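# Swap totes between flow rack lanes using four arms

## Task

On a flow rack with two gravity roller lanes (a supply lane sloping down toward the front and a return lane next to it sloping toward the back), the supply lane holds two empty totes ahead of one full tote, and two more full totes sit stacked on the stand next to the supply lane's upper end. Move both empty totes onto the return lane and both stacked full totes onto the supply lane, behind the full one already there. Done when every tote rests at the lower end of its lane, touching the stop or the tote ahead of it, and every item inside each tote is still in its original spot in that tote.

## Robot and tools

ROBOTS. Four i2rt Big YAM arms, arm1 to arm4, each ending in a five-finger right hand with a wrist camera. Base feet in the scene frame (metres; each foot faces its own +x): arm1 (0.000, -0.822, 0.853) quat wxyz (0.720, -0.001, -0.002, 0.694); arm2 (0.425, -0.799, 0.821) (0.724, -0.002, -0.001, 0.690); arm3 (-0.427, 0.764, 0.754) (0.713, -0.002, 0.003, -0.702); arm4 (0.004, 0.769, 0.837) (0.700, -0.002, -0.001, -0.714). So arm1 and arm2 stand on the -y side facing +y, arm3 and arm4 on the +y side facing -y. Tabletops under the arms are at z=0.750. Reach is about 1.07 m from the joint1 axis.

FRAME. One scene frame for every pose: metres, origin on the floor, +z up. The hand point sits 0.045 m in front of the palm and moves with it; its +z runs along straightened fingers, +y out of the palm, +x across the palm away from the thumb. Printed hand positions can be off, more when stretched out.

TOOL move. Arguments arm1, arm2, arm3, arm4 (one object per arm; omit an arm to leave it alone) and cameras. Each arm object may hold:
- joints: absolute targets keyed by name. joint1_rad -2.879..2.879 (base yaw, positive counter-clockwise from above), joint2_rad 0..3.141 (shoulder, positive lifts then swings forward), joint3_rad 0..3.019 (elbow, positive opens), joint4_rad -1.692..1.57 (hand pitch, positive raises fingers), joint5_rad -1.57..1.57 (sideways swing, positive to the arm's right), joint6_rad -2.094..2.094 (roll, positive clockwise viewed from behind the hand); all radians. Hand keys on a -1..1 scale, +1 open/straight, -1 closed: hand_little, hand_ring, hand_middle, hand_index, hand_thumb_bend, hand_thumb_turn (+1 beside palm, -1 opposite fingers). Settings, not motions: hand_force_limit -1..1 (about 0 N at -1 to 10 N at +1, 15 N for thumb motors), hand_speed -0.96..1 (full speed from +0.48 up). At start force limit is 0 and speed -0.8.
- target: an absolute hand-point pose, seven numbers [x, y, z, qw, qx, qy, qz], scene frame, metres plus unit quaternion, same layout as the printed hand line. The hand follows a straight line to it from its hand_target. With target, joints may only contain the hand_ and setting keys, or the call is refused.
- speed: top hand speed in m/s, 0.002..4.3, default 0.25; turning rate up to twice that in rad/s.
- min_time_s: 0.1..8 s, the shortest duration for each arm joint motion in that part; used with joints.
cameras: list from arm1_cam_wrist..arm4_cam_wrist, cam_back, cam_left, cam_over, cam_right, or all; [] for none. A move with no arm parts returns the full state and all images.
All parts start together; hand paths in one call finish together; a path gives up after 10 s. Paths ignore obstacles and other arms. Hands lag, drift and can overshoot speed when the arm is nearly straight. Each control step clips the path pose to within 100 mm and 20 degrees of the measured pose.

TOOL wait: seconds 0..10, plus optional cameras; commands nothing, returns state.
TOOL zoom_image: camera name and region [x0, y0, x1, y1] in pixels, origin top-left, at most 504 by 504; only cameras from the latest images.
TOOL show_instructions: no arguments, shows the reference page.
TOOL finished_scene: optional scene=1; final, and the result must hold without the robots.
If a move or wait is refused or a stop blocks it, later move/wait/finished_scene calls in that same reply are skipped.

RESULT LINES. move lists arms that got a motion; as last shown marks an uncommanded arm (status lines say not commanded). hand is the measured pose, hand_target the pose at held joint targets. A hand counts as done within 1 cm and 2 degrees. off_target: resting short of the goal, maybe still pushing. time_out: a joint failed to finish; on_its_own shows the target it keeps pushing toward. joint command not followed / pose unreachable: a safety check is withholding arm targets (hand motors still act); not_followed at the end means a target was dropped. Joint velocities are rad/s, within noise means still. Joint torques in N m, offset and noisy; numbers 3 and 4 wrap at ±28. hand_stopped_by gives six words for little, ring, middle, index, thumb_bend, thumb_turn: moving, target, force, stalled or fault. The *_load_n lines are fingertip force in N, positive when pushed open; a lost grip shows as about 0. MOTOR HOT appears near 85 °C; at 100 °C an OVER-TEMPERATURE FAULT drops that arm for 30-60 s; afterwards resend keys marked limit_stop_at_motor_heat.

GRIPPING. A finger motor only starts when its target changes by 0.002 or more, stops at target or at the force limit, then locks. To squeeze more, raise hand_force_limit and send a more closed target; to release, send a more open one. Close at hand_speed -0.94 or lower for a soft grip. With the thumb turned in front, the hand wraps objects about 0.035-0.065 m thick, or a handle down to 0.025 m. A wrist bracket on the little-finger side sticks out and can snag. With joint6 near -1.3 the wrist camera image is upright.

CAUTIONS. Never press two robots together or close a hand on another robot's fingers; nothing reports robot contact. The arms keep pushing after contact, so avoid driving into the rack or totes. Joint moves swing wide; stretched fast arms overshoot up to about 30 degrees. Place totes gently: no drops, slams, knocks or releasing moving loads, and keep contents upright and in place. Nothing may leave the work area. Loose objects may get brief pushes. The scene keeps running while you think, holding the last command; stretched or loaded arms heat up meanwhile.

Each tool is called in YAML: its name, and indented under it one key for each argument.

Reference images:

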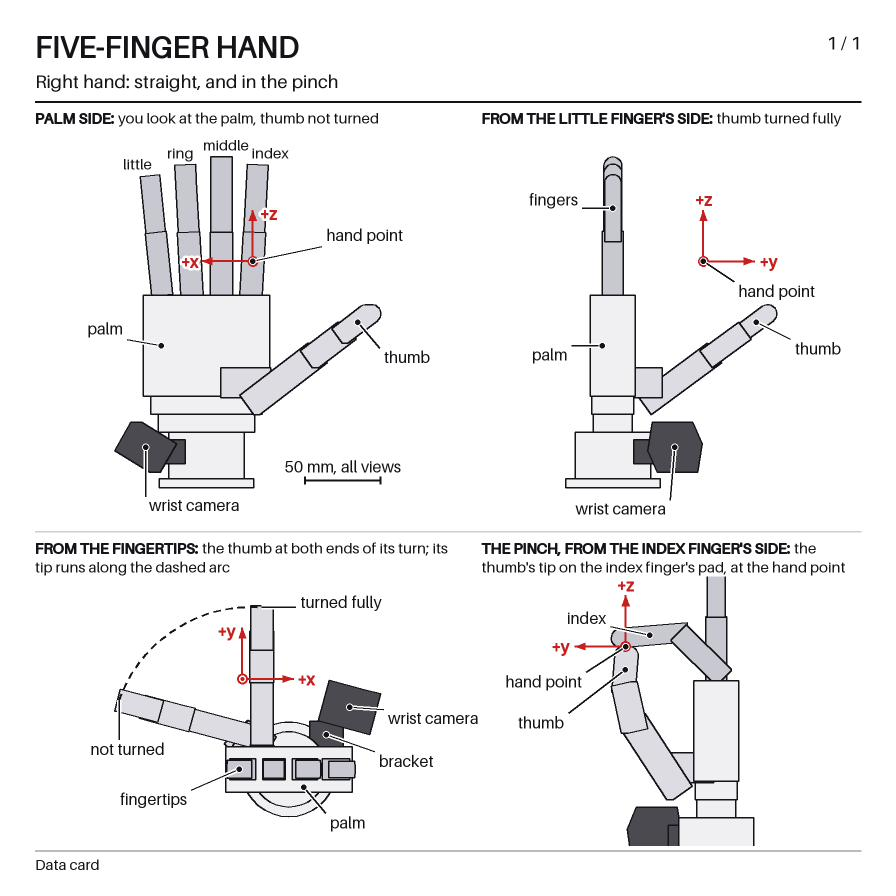

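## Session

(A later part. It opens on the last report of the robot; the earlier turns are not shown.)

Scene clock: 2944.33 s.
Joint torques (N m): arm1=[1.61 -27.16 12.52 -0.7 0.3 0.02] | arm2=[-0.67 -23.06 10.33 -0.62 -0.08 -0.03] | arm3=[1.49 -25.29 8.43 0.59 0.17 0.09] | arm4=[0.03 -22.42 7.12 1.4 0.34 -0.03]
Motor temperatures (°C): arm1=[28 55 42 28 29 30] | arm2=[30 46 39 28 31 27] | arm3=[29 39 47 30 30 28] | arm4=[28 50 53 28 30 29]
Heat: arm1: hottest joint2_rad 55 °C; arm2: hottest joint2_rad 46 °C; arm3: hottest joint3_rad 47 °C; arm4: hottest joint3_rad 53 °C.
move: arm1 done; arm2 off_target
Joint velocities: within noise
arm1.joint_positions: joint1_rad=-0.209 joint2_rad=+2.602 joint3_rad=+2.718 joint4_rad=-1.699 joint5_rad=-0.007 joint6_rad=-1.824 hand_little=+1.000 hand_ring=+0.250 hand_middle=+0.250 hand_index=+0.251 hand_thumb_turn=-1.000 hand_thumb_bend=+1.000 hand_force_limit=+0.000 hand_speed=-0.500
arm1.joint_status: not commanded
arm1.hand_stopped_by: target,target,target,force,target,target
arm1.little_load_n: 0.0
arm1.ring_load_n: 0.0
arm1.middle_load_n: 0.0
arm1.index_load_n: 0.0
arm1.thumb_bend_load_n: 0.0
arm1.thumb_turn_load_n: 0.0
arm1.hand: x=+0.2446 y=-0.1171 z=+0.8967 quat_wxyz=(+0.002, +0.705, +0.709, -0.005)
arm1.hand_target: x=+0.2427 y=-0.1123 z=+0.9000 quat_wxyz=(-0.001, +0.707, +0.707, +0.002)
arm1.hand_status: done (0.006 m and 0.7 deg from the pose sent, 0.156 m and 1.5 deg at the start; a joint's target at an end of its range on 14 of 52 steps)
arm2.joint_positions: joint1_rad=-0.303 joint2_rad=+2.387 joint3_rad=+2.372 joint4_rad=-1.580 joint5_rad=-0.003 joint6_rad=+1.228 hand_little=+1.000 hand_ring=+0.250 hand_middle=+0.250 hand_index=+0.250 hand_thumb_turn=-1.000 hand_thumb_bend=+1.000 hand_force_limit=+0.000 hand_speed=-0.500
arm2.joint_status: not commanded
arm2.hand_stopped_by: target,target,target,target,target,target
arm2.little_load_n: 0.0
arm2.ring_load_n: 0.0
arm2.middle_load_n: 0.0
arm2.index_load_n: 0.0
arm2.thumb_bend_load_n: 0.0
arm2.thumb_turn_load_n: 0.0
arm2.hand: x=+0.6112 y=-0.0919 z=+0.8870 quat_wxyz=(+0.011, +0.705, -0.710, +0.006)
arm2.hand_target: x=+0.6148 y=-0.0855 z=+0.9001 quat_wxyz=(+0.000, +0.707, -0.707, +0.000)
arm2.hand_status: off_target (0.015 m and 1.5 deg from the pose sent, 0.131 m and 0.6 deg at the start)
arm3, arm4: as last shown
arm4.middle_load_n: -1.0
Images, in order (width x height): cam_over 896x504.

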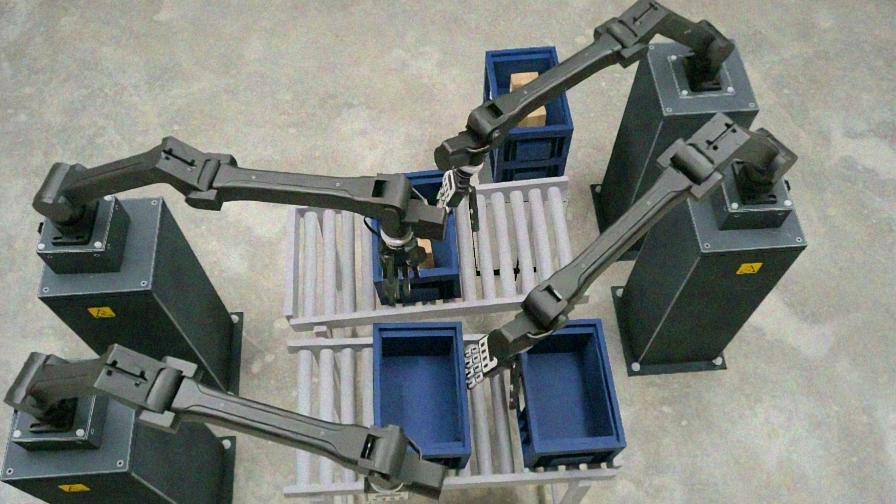

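move:
  arm4: {"target":[0.432,0.25,0.738,0,0,-0.966,0.259],"speed":0.05}
  cameras: ["cam_over","cam_right"]

zoom_image:
  camera: "cam_over"
  region: [380, 300, 580, 490]

Scene clock: 2962.07 s.
Joint torques (N m): arm1=[1.55 -27.11 12.52 -0.75 0.31 0.03] | arm2=[-0.62 -23.24 10.4 -0.66 -0.07 -0.06] | arm3=[0.97 -23.94 8.23 0.62 0.14 0.09] | arm4=[0.21 -21.6 5.04 1.4 0.26 -0.03]
Motor temperatures (°C): arm1=[28 55 43 28 29 30] | arm2=[30 46 39 28 31 27] | arm3=[29 39 47 30 30 28] | arm4=[28 49 52 28 30 29]
Heat: arm1: hottest joint2_rad 55 °C; arm2: hottest joint2_rad 46 °C; arm3: hottest joint3_rad 47 °C; arm4: hottest joint3_rad 52 °C.
move: arm4 off_target
Joint velocities: within noise
arm1, arm2: as last shown
arm2.hand_target: x=+0.6148 y=-0.0854 z=+0.9001 quat_wxyz=(+0.000, +0.707, -0.707, +0.000)
arm3.joint_positions: joint1_rad=+0.473 joint2_rad=+2.397 joint3_rad=+2.320 joint4_rad=-1.135 joint5_rad=+0.160 joint6_rad=+0.472 hand_little=+1.000 hand_ring=+1.000 hand_middle=+1.000 hand_index=+1.000 hand_thumb_turn=+1.000 hand_thumb_bend=+1.000 hand_force_limit=+0.000 hand_speed=-0.800
arm3.joint_status: not commanded
arm3.hand_stopped_by: target,target,target,target,target,target
arm3.little_load_n: 0.0
arm3.ring_load_n: 0.0
arm3.middle_load_n: 0.0
arm3.index_load_n: 0.0
arm3.thumb_bend_load_n: -0.5
arm3.thumb_turn_load_n: 0.0
arm3.hand: x=-0.0376 y=+0.0806 z=+0.7868 quat_wxyz=(-0.009, -0.006, -0.981, +0.193)
arm3.hand_target: x=-0.0355 y=+0.0921 z=+0.7629 quat_wxyz=(+0.000, +0.000, -0.985, +0.174)
arm3.hand_status: not commanded
arm4.joint_positions: joint1_rad=+0.701 joint2_rad=+2.172 joint3_rad=+1.510 joint4_rad=-0.489 joint5_rad=+0.324 joint6_rad=+0.624 hand_little=+1.000 hand_ring=+1.000 hand_middle=+1.000 hand_index=+1.000 hand_thumb_turn=+1.000 hand_thumb_bend=+1.000 hand_force_limit=+0.000 hand_speed=-0.800
arm4.joint_status: not commanded
arm4.hand_stopped_by: target,target,target,target,target,target
arm4.little_load_n: 0.0
arm4.ring_load_n: 0.0
arm4.middle_load_n: 0.0
arm4.index_load_n: 0.0
arm4.thumb_bend_load_n: 0.0
arm4.thumb_turn_load_n: 0.0
arm4.hand: x=+0.4268 y=+0.2383 z=+0.7429 quat_wxyz=(+0.001, -0.006, -0.965, +0.262)
arm4.hand_target: x=+0.4317 y=+0.2500 z=+0.7379 quat_wxyz=(+0.000, +0.000, -0.966, +0.259)
arm4.hand_status: off_target (0.014 m and 0.8 deg from the pose sent, 0.121 m and 0.7 deg at the start)
Images, in order (width x height): cam_over 896x504, cam_right 896x504.

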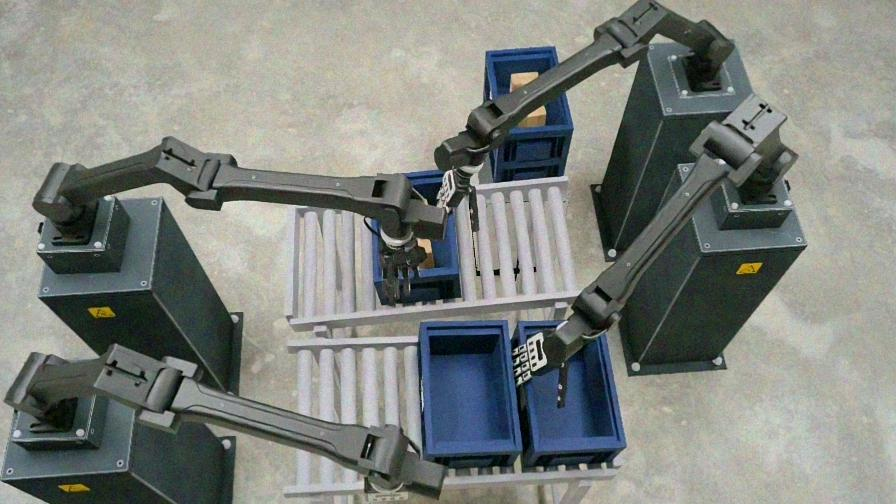

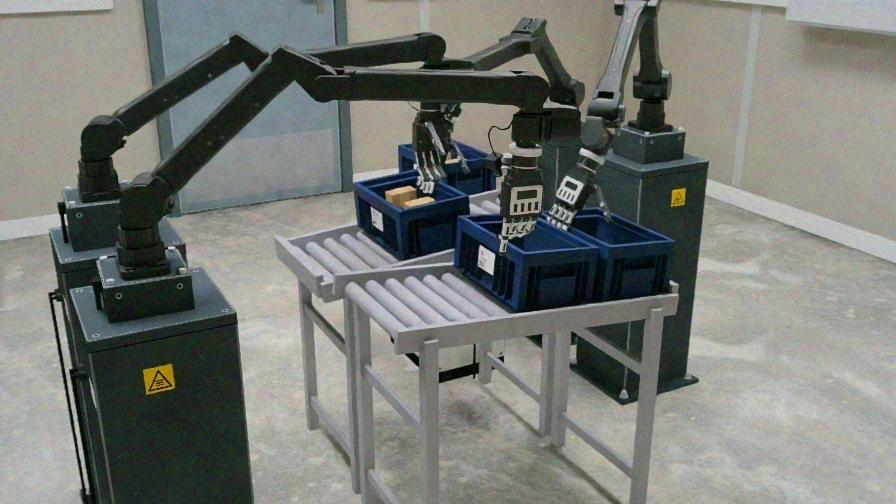

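Scaled by 2.520.

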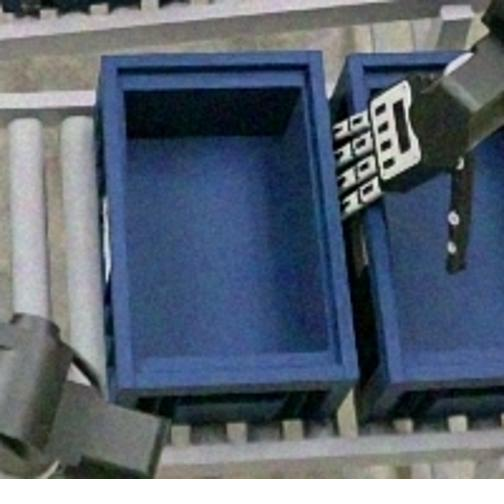

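move:
  arm4: {"target":[0.432,0.30,0.82,0,0,-0.966,0.259],"speed":0.1}
  cameras: ["cam_over","cam_right"]

zoom_image:
  camera: "cam_over"
  region: [400, 300, 640, 490]

Scene clock: 2973.23 s.
Joint torques (N m): arm1=[1.61 -27.05 12.48 -0.73 0.3 0.03] | arm2=[-0.44 -23.12 10.39 -0.66 -0.07 -0.03] | arm3=[-0.03 -25.05 8.54 0.62 0.15 0.02] | arm4=[0.26 -18.78 5.76 0.46 0.38 0.03]
Motor temperatures (°C): arm1=[28 56 43 28 29 30] | arm2=[30 46 40 28 31 27] | arm3=[29 39 47 30 30 28] | arm4=[28 50 51 28 30 29]
Heat: arm1: hottest joint2_rad 56 °C; arm2: hottest joint2_rad 46 °C; arm3: hottest joint3_rad 47 °C; arm4: hottest joint3_rad 51 °C.
move: arm4 off_target
Joint velocities: within noise
arm1, arm2, arm3: as last shown
arm1.index_load_n: 0.5
arm3.thumb_bend_load_n: 0.0
arm4.joint_positions: joint1_rad=+0.760 joint2_rad=+1.963 joint3_rad=+1.417 joint4_rad=-0.595 joint5_rad=+0.343 joint6_rad=+0.674 hand_little=+1.000 hand_ring=+1.000 hand_middle=+1.000 hand_index=+1.000 hand_thumb_turn=+1.000 hand_thumb_bend=+1.000 hand_force_limit=+0.000 hand_speed=-0.800
arm4.joint_status: not commanded
arm4.hand_stopped_by: target,target,target,target,target,target
arm4.little_load_n: 0.0
arm4.ring_load_n: 0.0
arm4.middle_load_n: 0.0
arm4.index_load_n: 0.0
arm4.thumb_bend_load_n: 0.0
arm4.thumb_turn_load_n: 0.0
arm4.hand: x=+0.4340 y=+0.2870 z=+0.8308 quat_wxyz=(-0.009, -0.004, -0.963, +0.270)
arm4.hand_target: x=+0.4319 y=+0.2998 z=+0.8202 quat_wxyz=(+0.000, +0.000, -0.966, +0.259)
arm4.hand_status: off_target (0.017 m and 1.7 deg from the pose sent, 0.099 m and 0.8 deg at the start)
Images, in order (width x height): cam_over 896x504, cam_right 896x504.

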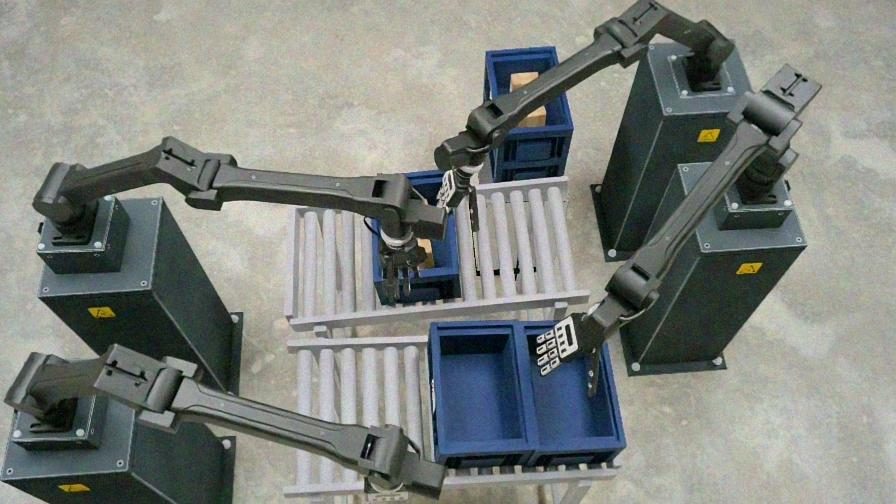

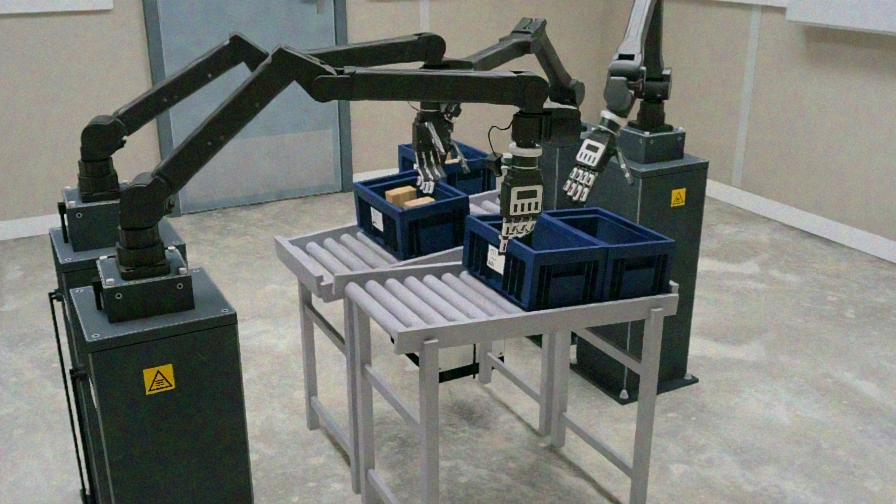

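Scaled by 2.100.

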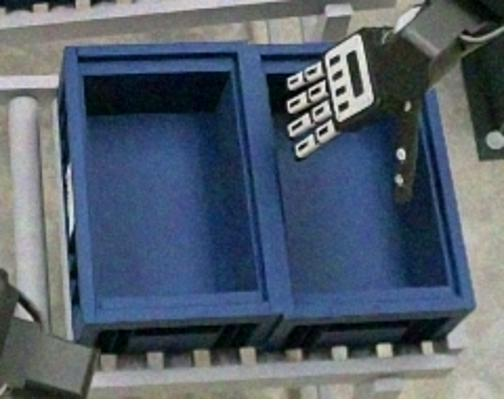

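move:
  arm1: {"target":[0.15,-0.33,0.97,0,0.924,0.383,0],"speed":0.25,"joints":{"hand_index":1,"hand_middle":1,"hand_ring":1,"hand_little":1}}
  arm2: {"target":[0.6,-0.2,0.97,0,0.7071,-0.7071,0],"speed":0.2,"joints":{"hand_index":1,"hand_middle":1,"hand_ring":1}}

move:
  arm1: {"target":[-0.035,-0.27,0.9,0,1,0,0],"speed":0.25}
  cameras: ["cam_over","cam_left"]

Scene clock: 2986.77 s.
Joint torques (N m): arm1=[1.96 -19.9 8.91 -0.08 0.37 0.04] | arm2=[-1.2 -19.55 6.89 0.39 -0.05 -0.05] | arm3=[1.08 -25.11 8.24 0.85 0.1 0.11] | arm4=[-0.03 -18.96 5.76 0.42 0.4 0]
Motor temperatures (°C): arm1=[28 55 43 28 29 30] | arm2=[30 46 40 28 31 27] | arm3=[29 39 47 30 30 28] | arm4=[28 49 50 28 30 29]
Heat: arm1: hottest joint2_rad 55 °C; arm2: hottest joint2_rad 46 °C; arm3: hottest joint3_rad 47 °C; arm4: hottest joint3_rad 50 °C.
move: arm1 done; arm2 done
Joint velocities: within noise
arm1.joint_positions: joint1_rad=-0.201 joint2_rad=+1.877 joint3_rad=+1.644 joint4_rad=-1.352 joint5_rad=-0.009 joint6_rad=-1.027 hand_little=+1.000 hand_ring=+1.000 hand_middle=+1.000 hand_index=+1.000 hand_thumb_turn=-1.000 hand_thumb_bend=+1.000 hand_force_limit=+0.000 hand_speed=-0.500
arm1.joint_status: all done
arm1.hand_stopped_by: target,target,target,target,target,target
arm1.little_load_n: 0.0
arm1.ring_load_n: 0.0
arm1.middle_load_n: 0.0
arm1.index_load_n: 0.0
arm1.thumb_bend_load_n: -0.5
arm1.thumb_turn_load_n: 0.0
arm1.hand: x=+0.1540 y=-0.3331 z=+0.9689 quat_wxyz=(+0.003, +0.923, +0.384, -0.005)
arm1.hand_target: x=+0.1499 y=-0.3301 z=+0.9700 quat_wxyz=(+0.000, +0.924, +0.383, +0.000)
arm1.hand_status: done (0.005 m and 0.7 deg from the pose sent, 0.244 m and 45.3 deg at the start)
arm2.joint_positions: joint1_rad=-0.337 joint2_rad=+1.985 joint3_rad=+1.900 joint4_rad=-1.497 joint5_rad=-0.003 joint6_rad=+1.186 hand_little=+1.000 hand_ring=+1.000 hand_middle=+1.000 hand_index=+1.000 hand_thumb_turn=-1.000 hand_thumb_bend=+1.000 hand_force_limit=+0.000 hand_speed=-0.500
arm2.joint_status: all done
arm2.hand_stopped_by: target,target,target,target,target,target
arm2.little_load_n: 0.0
arm2.ring_load_n: 0.0
arm2.middle_load_n: 0.0
arm2.index_load_n: 0.0
arm2.thumb_bend_load_n: 0.0
arm2.thumb_turn_load_n: 0.0
arm2.hand: x=+0.5940 y=-0.1990 z=+0.9702 quat_wxyz=(+0.004, +0.707, -0.707, +0.003)
arm2.hand_target: x=+0.5999 y=-0.2000 z=+0.9700 quat_wxyz=(+0.000, +0.707, -0.707, +0.000)
arm2.hand_status: done (0.006 m and 0.6 deg from the pose sent, 0.137 m and 1.5 deg at the start)
arm3, arm4: as last shown
pictures: none

Scene clock: 2989.30 s.
Joint torques (N m): arm1=[1.32 -19.66 11.88 -0.23 0.32 -0.01] | arm2=[-1.14 -19.19 6.91 0.47 -0.05 -0.05] | arm3=[1.38 -25.7 8.42 0.72 0.23 0.06] | arm4=[-0.26 -19.08 5.75 0.34 0.35 0.02]
Motor temperatures (°C): arm1=[28 55 44 28 29 30] | arm2=[30 46 40 28 31 27] | arm3=[29 39 47 30 30 28] | arm4=[28 48 50 28 30 29]
Heat: arm1: hottest joint2_rad 55 °C; arm2: hottest joint2_rad 46 °C; arm3: hottest joint3_rad 47 °C; arm4: hottest joint3_rad 50 °C.
move: arm1 off_target
Joint velocities: within noise
arm1.joint_positions: joint1_rad=+0.042 joint2_rad=+2.012 joint3_rad=+1.662 joint4_rad=-1.245 joint5_rad=-0.009 joint6_rad=-0.006 hand_little=+1.000 hand_ring=+1.000 hand_middle=+1.000 hand_index=+1.000 hand_thumb_turn=-1.000 hand_thumb_bend=+1.000 hand_force_limit=+0.000 hand_speed=-0.500
arm1.joint_status: not commanded
arm1.hand_stopped_by: target,target,target,target,target,target
arm1.little_load_n: 0.0
arm1.ring_load_n: 0.0
arm1.middle_load_n: -0.5
arm1.index_load_n: 0.0
arm1.thumb_bend_load_n: 0.0
arm1.thumb_turn_load_n: 0.0
arm1.hand: x=-0.0342 y=-0.2849 z=+0.8993 quat_wxyz=(+0.012, +1.000, +0.005, -0.002)
arm1.hand_target: x=-0.0351 y=-0.2704 z=+0.9001 quat_wxyz=(+0.000, +1.000, +0.000, +0.000)
arm1.hand_status: off_target (0.015 m and 1.5 deg from the pose sent, 0.211 m and 45.2 deg at the start)
arm2, arm3, arm4: as last shown
arm3.thumb_bend_load_n: -0.5
pictures: cam_left, cam_over
Images, in order (width x height): cam_left 896x504, cam_over 896x504.

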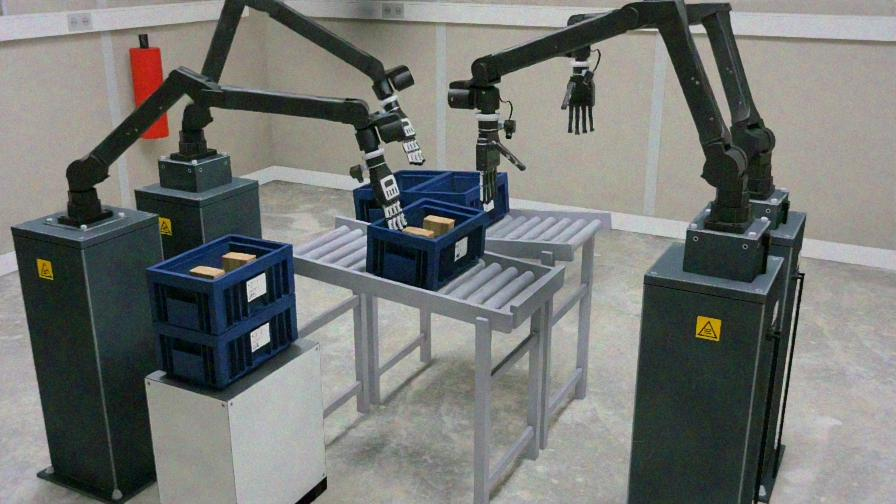

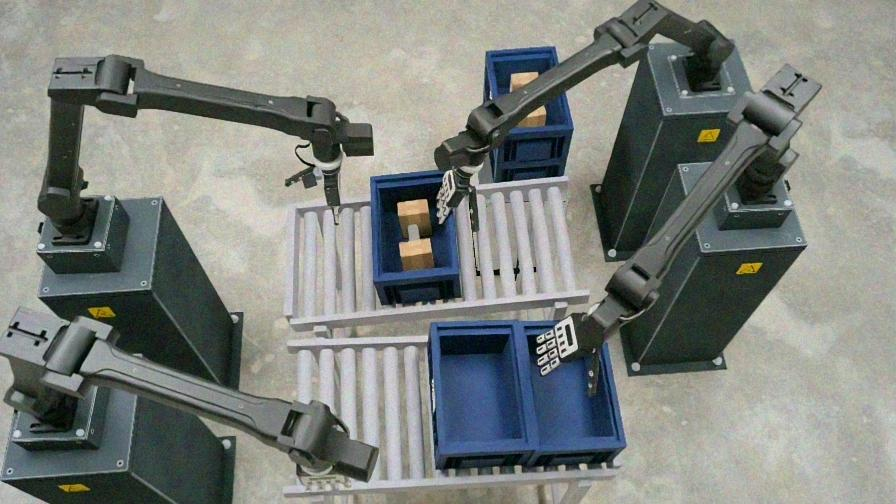

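move:
  arm1: {"target":[-0.035,-0.245,0.78,0,1,0,0],"speed":0.2}

move:
  arm1: {"target":[-0.035,-0.222,0.775,0,1,0,0],"speed":0.05}
  cameras: ["cam_over","cam_left"]

zoom_image:
  camera: "cam_over"
  region: [280, 120, 500, 320]

zoom_image:
  camera: "cam_left"
  region: [340, 130, 600, 320]

Scene clock: 2997.80 s.
Joint torques (N m): arm1=[1.44 -23 10.58 -0.14 0.31 0.04] | arm2=[-1.2 -19.25 6.89 0.4 -0.06 -0.05] | arm3=[0.56 -24.94 8.47 0.81 0.15 0.06] | arm4=[0.21 -19.08 5.86 0.42 0.41 0.03]
Motor temperatures (°C): arm1=[28 53 43 28 29 30] | arm2=[30 46 40 28 31 27] | arm3=[29 39 47 30 30 28] | arm4=[28 48 49 28 30 29]
Heat: arm1: hottest joint2_rad 53 °C; arm2: hottest joint2_rad 46 °C; arm3: hottest joint3_rad 47 °C; arm4: hottest joint3_rad 49 °C.
move: arm1 off_target
Joint velocities: within noise
arm1.joint_positions: joint1_rad=+0.042 joint2_rad=+2.230 joint3_rad=+1.667 joint4_rad=-1.049 joint5_rad=-0.009 joint6_rad=-0.005 hand_little=+1.000 hand_ring=+1.000 hand_middle=+1.000 hand_index=+1.000 hand_thumb_turn=-1.000 hand_thumb_bend=+1.000 hand_force_limit=+0.000 hand_speed=-0.500
arm1.joint_status: not commanded
arm1.hand_stopped_by: target,target,target,target,target,target
arm1.little_load_n: 0.0
arm1.ring_load_n: 0.0
arm1.middle_load_n: 0.0
arm1.index_load_n: 0.0
arm1.thumb_bend_load_n: 0.0
arm1.thumb_turn_load_n: 0.0
arm1.hand: x=-0.0337 y=-0.2625 z=+0.7720 quat_wxyz=(+0.020, +1.000, +0.004, -0.002)
arm1.hand_target: x=-0.0351 y=-0.2454 z=+0.7804 quat_wxyz=(+0.000, +1.000, +0.000, +0.000)
arm1.hand_status: off_target (0.019 m and 2.4 deg from the pose sent, 0.126 m and 1.5 deg at the start)
arm2, arm3, arm4: as last shown
arm3.thumb_bend_load_n: 0.0
arm4.thumb_bend_load_n: -0.5
pictures: none

Scene clock: 2998.97 s.
Joint torques (N m): arm1=[1.38 -22.36 11.14 -0.73 0.32 0.04] | arm2=[-1.14 -19.14 6.91 0.5 -0.05 -0.04] | arm3=[1.32 -24.59 8.27 0.66 0.18 0.05] | arm4=[0.26 -18.96 5.71 0.35 0.38 0]
Motor temperatures (°C): arm1=[28 53 43 28 29 30] | arm2=[30 46 40 28 31 27] | arm3=[29 39 47 30 30 28] | arm4=[28 48 49 28 30 29]
Heat: arm1: hottest joint2_rad 53 °C; arm2: hottest joint2_rad 46 °C; arm3: hottest joint3_rad 47 °C; arm4: hottest joint3_rad 49 °C.
move: arm1 done
Joint velocities: within noise
arm1.joint_positions: joint1_rad=+0.042 joint2_rad=+2.275 joint3_rad=+1.767 joint4_rad=-1.072 joint5_rad=-0.009 joint6_rad=-0.005 hand_little=+1.000 hand_ring=+1.000 hand_middle=+1.000 hand_index=+1.000 hand_thumb_turn=-1.000 hand_thumb_bend=+1.000 hand_force_limit=+0.000 hand_speed=-0.500
arm1.joint_status: not commanded
arm1.hand_stopped_by: target,target,target,target,target,target
arm1.little_load_n: 0.0
arm1.ring_load_n: 0.0
arm1.middle_load_n: 0.0
arm1.index_load_n: 0.0
arm1.thumb_bend_load_n: 0.0
arm1.thumb_turn_load_n: 0.0
arm1.hand: x=-0.0339 y=-0.2322 z=+0.7749 quat_wxyz=(+0.004, +1.000, +0.005, -0.002)
arm1.hand_target: x=-0.0351 y=-0.2223 z=+0.7751 quat_wxyz=(+0.000, +1.000, +0.000, +0.000)
arm1.hand_status: done (0.010 m and 0.8 deg from the pose sent, 0.041 m and 2.4 deg at the start)
arm2, arm3, arm4: as last shown
arm2.little_load_n: -0.5
arm4.middle_load_n: -0.5
arm4.thumb_bend_load_n: 0.0
pictures: cam_left, cam_over
Images, in order (width x height): cam_left 896x504, cam_over 896x504.

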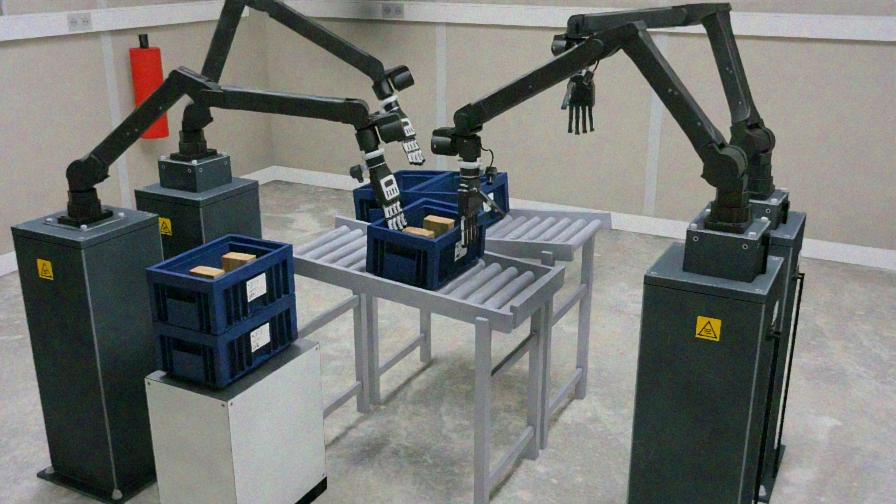

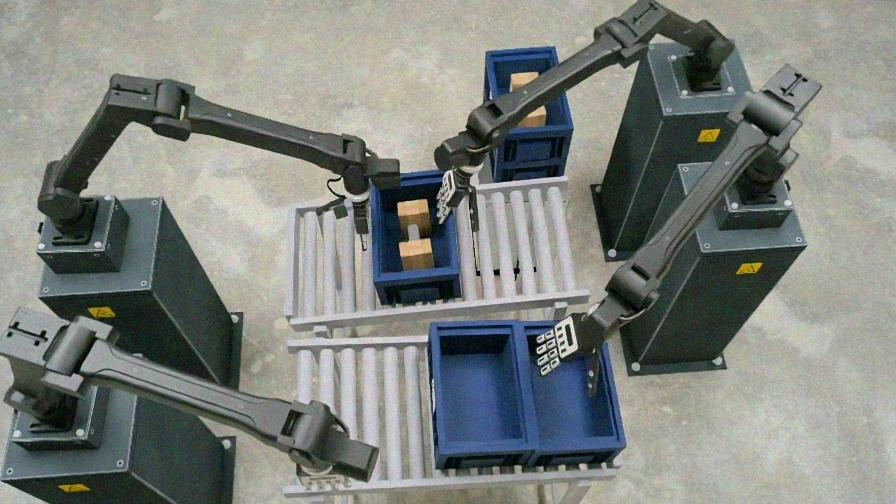

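Scaled by 2.291.

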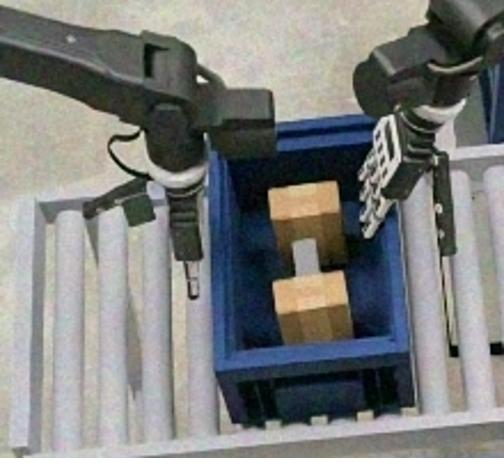

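Scaled by 1.938.

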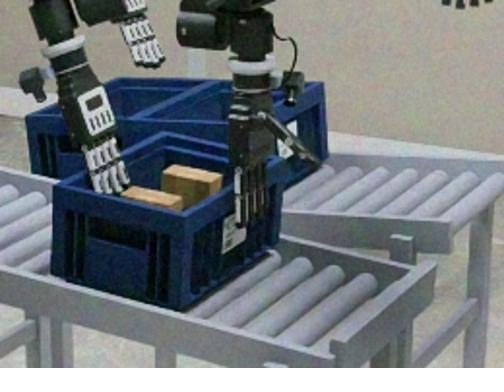

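move:
  arm1: {"target":[-0.035,-0.205,0.775,0,1,0,0],"speed":0.05}
  cameras: ["cam_over"]

zoom_image:
  camera: "cam_over"
  region: [280, 120, 500, 320]

Scene clock: 3003.80 s.
Joint torques (N m): arm1=[1.38 -22.42 11.79 -0.47 0.31 0.04] | arm2=[-1.26 -19.43 6.94 0.43 -0.05 -0.04] | arm3=[1.14 -24.76 8.32 0.65 0.25 0] | arm4=[-0.21 -18.9 5.78 0.49 0.39 0]
Motor temperatures (°C): arm1=[28 53 44 28 29 30] | arm2=[30 46 40 28 31 27] | arm3=[29 39 47 30 30 28] | arm4=[28 47 49 28 30 29]
Heat: arm1: hottest joint2_rad 53 °C; arm2: hottest joint2_rad 46 °C; arm3: hottest joint3_rad 47 °C; arm4: hottest joint3_rad 49 °C.
move: arm1 off_target
Joint velocities: within noise
arm1.joint_positions: joint1_rad=+0.042 joint2_rad=+2.310 joint3_rad=+1.844 joint4_rad=-1.118 joint5_rad=-0.009 joint6_rad=-0.005 hand_little=+1.000 hand_ring=+1.000 hand_middle=+1.000 hand_index=+1.000 hand_thumb_turn=-1.000 hand_thumb_bend=+1.000 hand_force_limit=+0.000 hand_speed=-0.500
arm1.joint_status: not commanded
arm1.hand_stopped_by: target,target,target,target,target,target
arm1.little_load_n: 0.0
arm1.ring_load_n: 0.0
arm1.middle_load_n: -0.5
arm1.index_load_n: -0.5
arm1.thumb_bend_load_n: -0.5
arm1.thumb_turn_load_n: 0.0
arm1.hand: x=-0.0340 y=-0.2175 z=+0.7786 quat_wxyz=(+0.007, +1.000, +0.005, -0.002)
arm1.hand_target: x=-0.0351 y=-0.2053 z=+0.7753 quat_wxyz=(-0.001, +1.000, +0.000, +0.000)
arm1.hand_status: off_target (0.013 m and 0.9 deg from the pose sent, 0.027 m and 0.8 deg at the start)
arm2, arm3, arm4: as last shown
arm2.little_load_n: 0.0
arm3.index_load_n: 0.5
arm4.middle_load_n: 0.0
Images, in order (width x height): cam_over 896x504.

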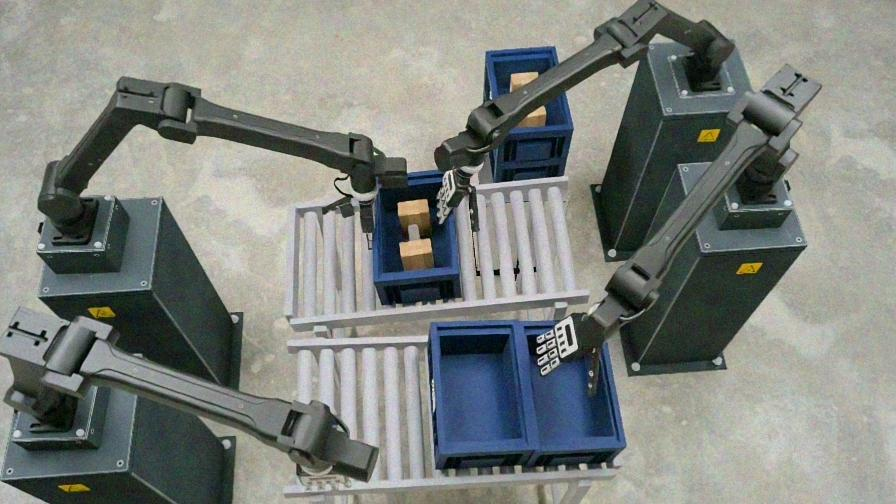

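Scaled by 2.291.

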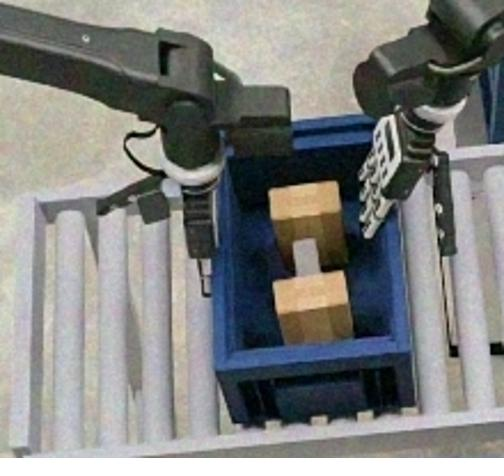

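move:
  arm1: {"target":[-0.035,-0.197,0.775,0,1,0,0],"speed":0.05}

move:
  arm3: {"target":[-0.0355,0.115,0.9,0,0,-0.985,0.174],"speed":0.08}
  cameras: ["cam_over","cam_left"]

zoom_image:
  camera: "cam_over"
  region: [280, 120, 500, 320]

Scene clock: 3012.57 s.
Joint torques (N m): arm1=[1.44 -22.71 11.81 -0.54 0.32 0.04] | arm2=[-1.26 -19.37 6.93 0.4 -0.06 -0.05] | arm3=[1.32 -25.41 8.5 0.73 0.18 0.08] | arm4=[-0.15 -18.9 5.82 0.54 0.4 0.02]
Motor temperatures (°C): arm1=[28 51 44 28 29 30] | arm2=[30 46 39 28 31 27] | arm3=[29 39 47 30 30 28] | arm4=[28 47 49 28 30 29]
Heat: arm1: hottest joint2_rad 51 °C; arm2: hottest joint2_rad 46 °C; arm3: hottest joint3_rad 47 °C; arm4: hottest joint3_rad 49 °C.
move: arm1 off_target
Joint velocities: within noise
arm1.joint_positions: joint1_rad=+0.042 joint2_rad=+2.331 joint3_rad=+1.885 joint4_rad=-1.136 joint5_rad=-0.009 joint6_rad=-0.005 hand_little=+1.000 hand_ring=+1.000 hand_middle=+1.000 hand_index=+1.000 hand_thumb_turn=-1.000 hand_thumb_bend=+1.000 hand_force_limit=+0.000 hand_speed=-0.500
arm1.joint_status: not commanded
arm1.hand_stopped_by: target,target,target,target,target,target
arm1.little_load_n: 0.0
arm1.ring_load_n: 0.0
arm1.middle_load_n: 0.0
arm1.index_load_n: -0.5
arm1.thumb_bend_load_n: 0.0
arm1.thumb_turn_load_n: 0.0
arm1.hand: x=-0.0340 y=-0.2085 z=+0.7790 quat_wxyz=(+0.005, +1.000, +0.005, -0.002)
arm1.hand_target: x=-0.0351 y=-0.1975 z=+0.7751 quat_wxyz=(+0.000, +1.000, +0.000, +0.000)
arm1.hand_status: off_target (0.012 m and 0.8 deg from the pose sent, 0.021 m and 1.0 deg at the start)
arm2, arm3, arm4: as last shown
arm3.joint_positions: joint1_rad=+0.474 joint2_rad=+2.397 joint3_rad=+2.320 joint4_rad=-1.135 joint5_rad=+0.160 joint6_rad=+0.472 hand_little=+1.000 hand_ring=+1.000 hand_middle=+1.000 hand_index=+1.000 hand_thumb_turn=+1.000 hand_thumb_bend=+1.000 hand_force_limit=+0.000 hand_speed=-0.800
arm3.index_load_n: 0.0
arm3.hand: x=-0.0366 y=+0.0812 z=+0.7868 quat_wxyz=(-0.009, -0.005, -0.981, +0.193)
arm3.hand_target: x=-0.0354 y=+0.0922 z=+0.7629 quat_wxyz=(+0.000, +0.000, -0.985, +0.174)
pictures: none

Scene clock: 3015.00 s.
Joint torques (N m): arm1=[1.32 -22.95 11.4 -0.24 0.32 0.04] | arm2=[-1.14 -19.43 6.94 0.49 -0.05 -0.05] | arm3=[0.03 -25.7 13.41 0.46 0.27 0.15] | arm4=[0.32 -18.9 5.75 0.39 0.38 0.03]
Motor temperatures (°C): arm1=[28 51 45 28 29 30] | arm2=[30 45 39 28 31 27] | arm3=[29 40 48 30 30 28] | arm4=[28 47 49 28 30 29]
Heat: arm1: hottest joint2_rad 51 °C; arm2: hottest joint2_rad 45 °C; arm3: hottest joint3_rad 48 °C; arm4: hottest joint3_rad 49 °C.
move: arm3 off_target
Joint velocities: within noise
arm1, arm2, arm4: as last shown
arm1.joint_positions: joint1_rad=+0.042 joint2_rad=+2.334 joint3_rad=+1.890 joint4_rad=-1.144 joint5_rad=-0.009 joint6_rad=-0.005 hand_little=+1.000 hand_ring=+1.000 hand_middle=+1.000 hand_index=+1.000 hand_thumb_turn=-1.000 hand_thumb_bend=+1.000 hand_force_limit=+0.000 hand_speed=-0.500
arm1.little_load_n: -0.5
arm1.middle_load_n: -0.5
arm1.index_load_n: 0.0
arm1.hand: x=-0.0340 y=-0.2090 z=+0.7792 quat_wxyz=(+0.008, +1.000, +0.005, -0.002)
arm1.hand_target: x=-0.0351 y=-0.1973 z=+0.7751 quat_wxyz=(+0.000, +1.000, +0.000, +0.000)
arm2.index_load_n: -0.5
arm3.joint_positions: joint1_rad=+0.490 joint2_rad=+2.328 joint3_rad=+2.451 joint4_rad=-1.419 joint5_rad=+0.161 joint6_rad=+0.476 hand_little=+1.000 hand_ring=+1.000 hand_middle=+1.000 hand_index=+1.000 hand_thumb_turn=+1.000 hand_thumb_bend=+1.000 hand_force_limit=+0.000 hand_speed=-0.800
arm3.joint_status: not commanded
arm3.hand_stopped_by: target,target,target,target,target,target
arm3.little_load_n: 0.0
arm3.ring_load_n: 0.0
arm3.middle_load_n: 0.0
arm3.index_load_n: 0.0
arm3.thumb_bend_load_n: 0.0
arm3.thumb_turn_load_n: 0.0
arm3.hand: x=-0.0445 y=+0.1217 z=+0.8812 quat_wxyz=(+0.010, +0.004, -0.987, +0.157)
arm3.hand_target: x=-0.0359 y=+0.1159 z=+0.9000 quat_wxyz=(+0.000, +0.000, -0.985, +0.174)
arm3.hand_status: off_target (0.022 m and 2.3 deg from the pose sent, 0.118 m and 2.5 deg at the start)
pictures: cam_left, cam_over
Images, in order (width x height): cam_left 896x504, cam_over 896x504.

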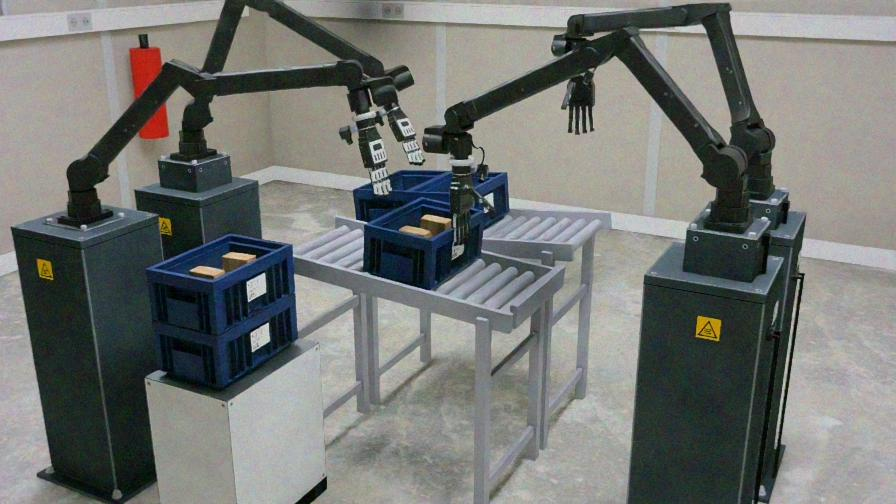

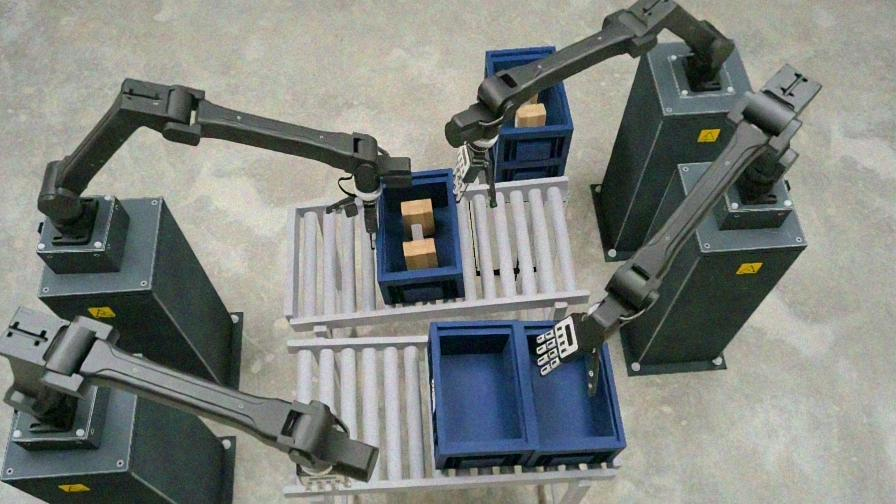

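Scaled by 2.291.

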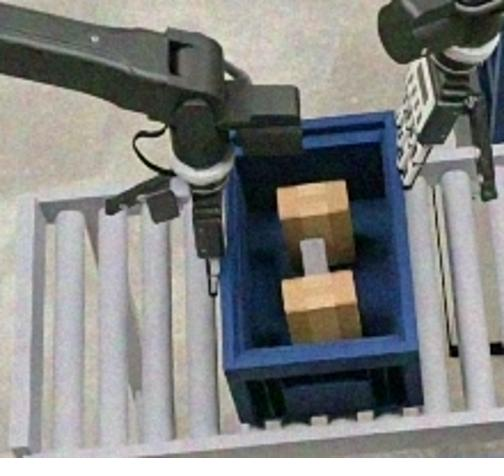

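move:
  arm1: {"target":[-0.035,-0.31,0.78,0,1,0,0],"speed":0.04}
  cameras: ["cam_over"]

move:
  arm1: {"target":[-0.035,-0.41,0.785,0,1,0,0],"speed":0.04}
  cameras: ["cam_over","cam_left"]

zoom_image:
  camera: "cam_left"
  region: [360, 130, 620, 340]

Scene clock: 3031.40 s.
Joint torques (N m): arm1=[1.49 -22.3 7.64 0.21 0.3 0.04] | arm2=[-1.03 -19.43 6.93 0.42 -0.06 -0.05] | arm3=[1.14 -26.4 13.6 0.58 0.3 0.12] | arm4=[-0.15 -19.19 5.82 0.51 0.37 -0.02]
Motor temperatures (°C): arm1=[28 49 45 28 29 30] | arm2=[30 45 39 28 31 27] | arm3=[29 41 49 30 30 28] | arm4=[28 46 48 28 30 29]
Heat: arm1: hottest joint2_rad 49 °C; arm2: hottest joint2_rad 45 °C; arm3: hottest joint3_rad 49 °C; arm4: hottest joint3_rad 48 °C.
move: arm1 off_target
Joint velocities: within noise
arm1.joint_positions: joint1_rad=+0.042 joint2_rad=+2.106 joint3_rad=+1.432 joint4_rad=-0.940 joint5_rad=-0.009 joint6_rad=-0.004 hand_little=+1.000 hand_ring=+1.000 hand_middle=+1.000 hand_index=+1.000 hand_thumb_turn=-1.000 hand_thumb_bend=+1.000 hand_force_limit=+0.000 hand_speed=-0.500
arm1.joint_status: not commanded
arm1.hand_stopped_by: target,target,target,target,target,target
arm1.little_load_n: 0.0
arm1.ring_load_n: 0.0
arm1.middle_load_n: 0.0
arm1.index_load_n: -0.5
arm1.thumb_bend_load_n: 0.0
arm1.thumb_turn_load_n: 0.0
arm1.hand: x=-0.0335 y=-0.3217 z=+0.7711 quat_wxyz=(+0.021, +1.000, +0.004, -0.002)
arm1.hand_target: x=-0.0351 y=-0.3102 z=+0.7802 quat_wxyz=(+0.000, +1.000, +0.000, +0.000)
arm1.hand_status: off_target (0.015 m and 2.5 deg from the pose sent, 0.101 m and 1.1 deg at the start)
arm2, arm3: as last shown
arm2.index_load_n: 0.0
arm3.thumb_turn_load_n: -0.5
arm4.joint_positions: joint1_rad=+0.760 joint2_rad=+1.963 joint3_rad=+1.417 joint4_rad=-0.595 joint5_rad=+0.343 joint6_rad=+0.674 hand_little=+1.000 hand_ring=+1.000 hand_middle=+1.000 hand_index=+1.000 hand_thumb_turn=+1.000 hand_thumb_bend=+1.000 hand_force_limit=+0.000 hand_speed=-0.800
arm4.joint_status: not commanded
arm4.hand_stopped_by: target,target,target,target,target,target
arm4.little_load_n: 0.0
arm4.ring_load_n: 0.0
arm4.middle_load_n: 0.0
arm4.index_load_n: 0.0
arm4.thumb_bend_load_n: 0.0
arm4.thumb_turn_load_n: 0.0
arm4.hand: x=+0.4340 y=+0.2870 z=+0.8308 quat_wxyz=(-0.009, -0.004, -0.963, +0.270)
arm4.hand_target: x=+0.4319 y=+0.2998 z=+0.8202 quat_wxyz=(+0.000, +0.000, -0.966, +0.259)
arm4.hand_status: not commanded
Images, in order (width x height): cam_over 896x504.

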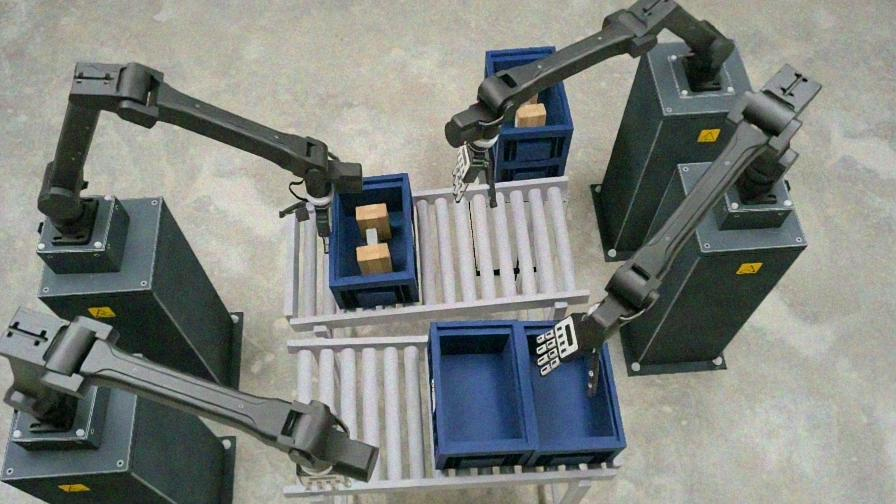

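Scene clock: 3034.43 s.
Joint torques (N m): arm1=[1.67 -18.2 6.89 0.18 0.31 0.05] | arm2=[-1.08 -19.37 6.9 0.42 -0.05 -0.04] | arm3=[0.44 -25.47 13.75 0.49 0.3 0.11] | arm4=[-0.38 -19.31 5.74 0.38 0.38 0.02]
Motor temperatures (°C): arm1=[28 49 45 28 29 30] | arm2=[30 45 39 28 31 27] | arm3=[29 42 50 30 30 28] | arm4=[28 46 48 28 30 29]
Heat: arm1: hottest joint2_rad 49 °C; arm2: hottest joint2_rad 45 °C; arm3: hottest joint3_rad 50 °C; arm4: hottest joint3_rad 48 °C.
move: arm1 off_target
Joint velocities: within noise
arm1.joint_positions: joint1_rad=+0.042 joint2_rad=+1.898 joint3_rad=+1.090 joint4_rad=-0.804 joint5_rad=-0.009 joint6_rad=-0.004 hand_little=+1.000 hand_ring=+1.000 hand_middle=+1.000 hand_index=+1.000 hand_thumb_turn=-1.000 hand_thumb_bend=+1.000 hand_force_limit=+0.000 hand_speed=-0.500
arm1.joint_status: not commanded
arm1.hand_stopped_by: target,target,target,target,target,target
arm1.little_load_n: 0.0
arm1.ring_load_n: 0.0
arm1.middle_load_n: -0.5
arm1.index_load_n: -0.5
arm1.thumb_bend_load_n: 0.0
arm1.thumb_turn_load_n: 0.0
arm1.hand: x=-0.0331 y=-0.4211 z=+0.7788 quat_wxyz=(+0.020, +1.000, +0.004, -0.002)
arm1.hand_target: x=-0.0351 y=-0.4102 z=+0.7851 quat_wxyz=(+0.000, +1.000, +0.000, +0.000)
arm1.hand_status: off_target (0.013 m and 2.3 deg from the pose sent, 0.090 m and 2.5 deg at the start)
arm2.joint_positions: joint1_rad=-0.337 joint2_rad=+1.985 joint3_rad=+1.900 joint4_rad=-1.497 joint5_rad=-0.003 joint6_rad=+1.186 hand_little=+1.000 hand_ring=+1.000 hand_middle=+1.000 hand_index=+1.000 hand_thumb_turn=-1.000 hand_thumb_bend=+1.000 hand_force_limit=+0.000 hand_speed=-0.500
arm2.joint_status: not commanded
arm2.hand_stopped_by: target,target,target,target,target,target
arm2.little_load_n: 0.0
arm2.ring_load_n: 0.0
arm2.middle_load_n: 0.0
arm2.index_load_n: 0.0
arm2.thumb_bend_load_n: 0.0
arm2.thumb_turn_load_n: 0.0
arm2.hand: x=+0.5940 y=-0.1990 z=+0.9702 quat_wxyz=(+0.004, +0.707, -0.707, +0.003)
arm2.hand_target: x=+0.5999 y=-0.2000 z=+0.9700 quat_wxyz=(+0.000, +0.707, -0.707, +0.000)
arm2.hand_status: not commanded
arm3, arm4: as last shown
arm3.thumb_bend_load_n: -0.5
arm3.thumb_turn_load_n: 0.0
pictures: cam_left, cam_over
Images, in order (width x height): cam_left 896x504, cam_over 896x504.

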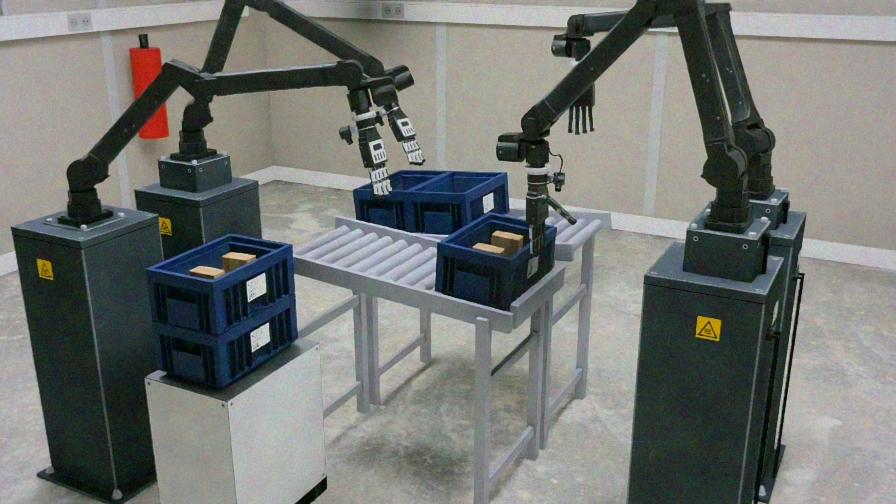

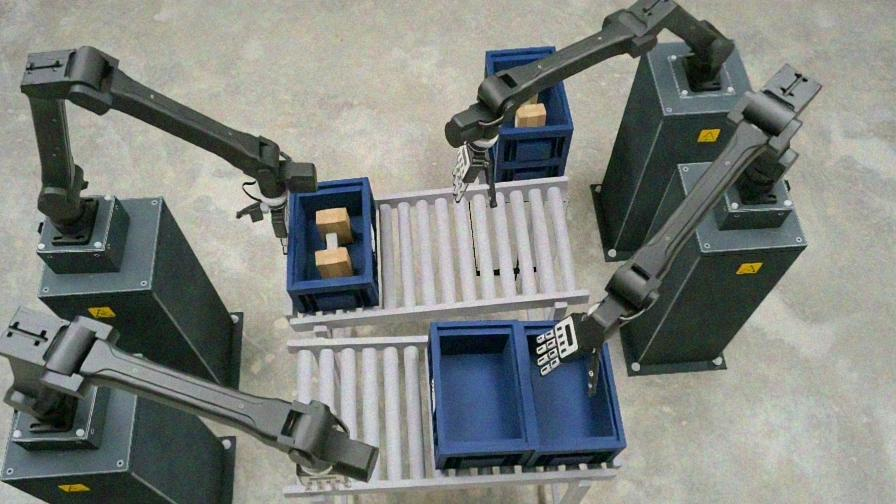

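Scaled by 1.938.

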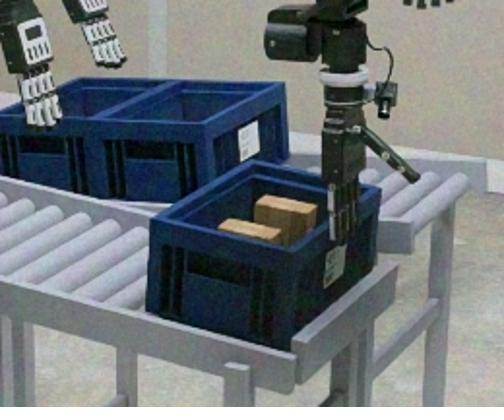

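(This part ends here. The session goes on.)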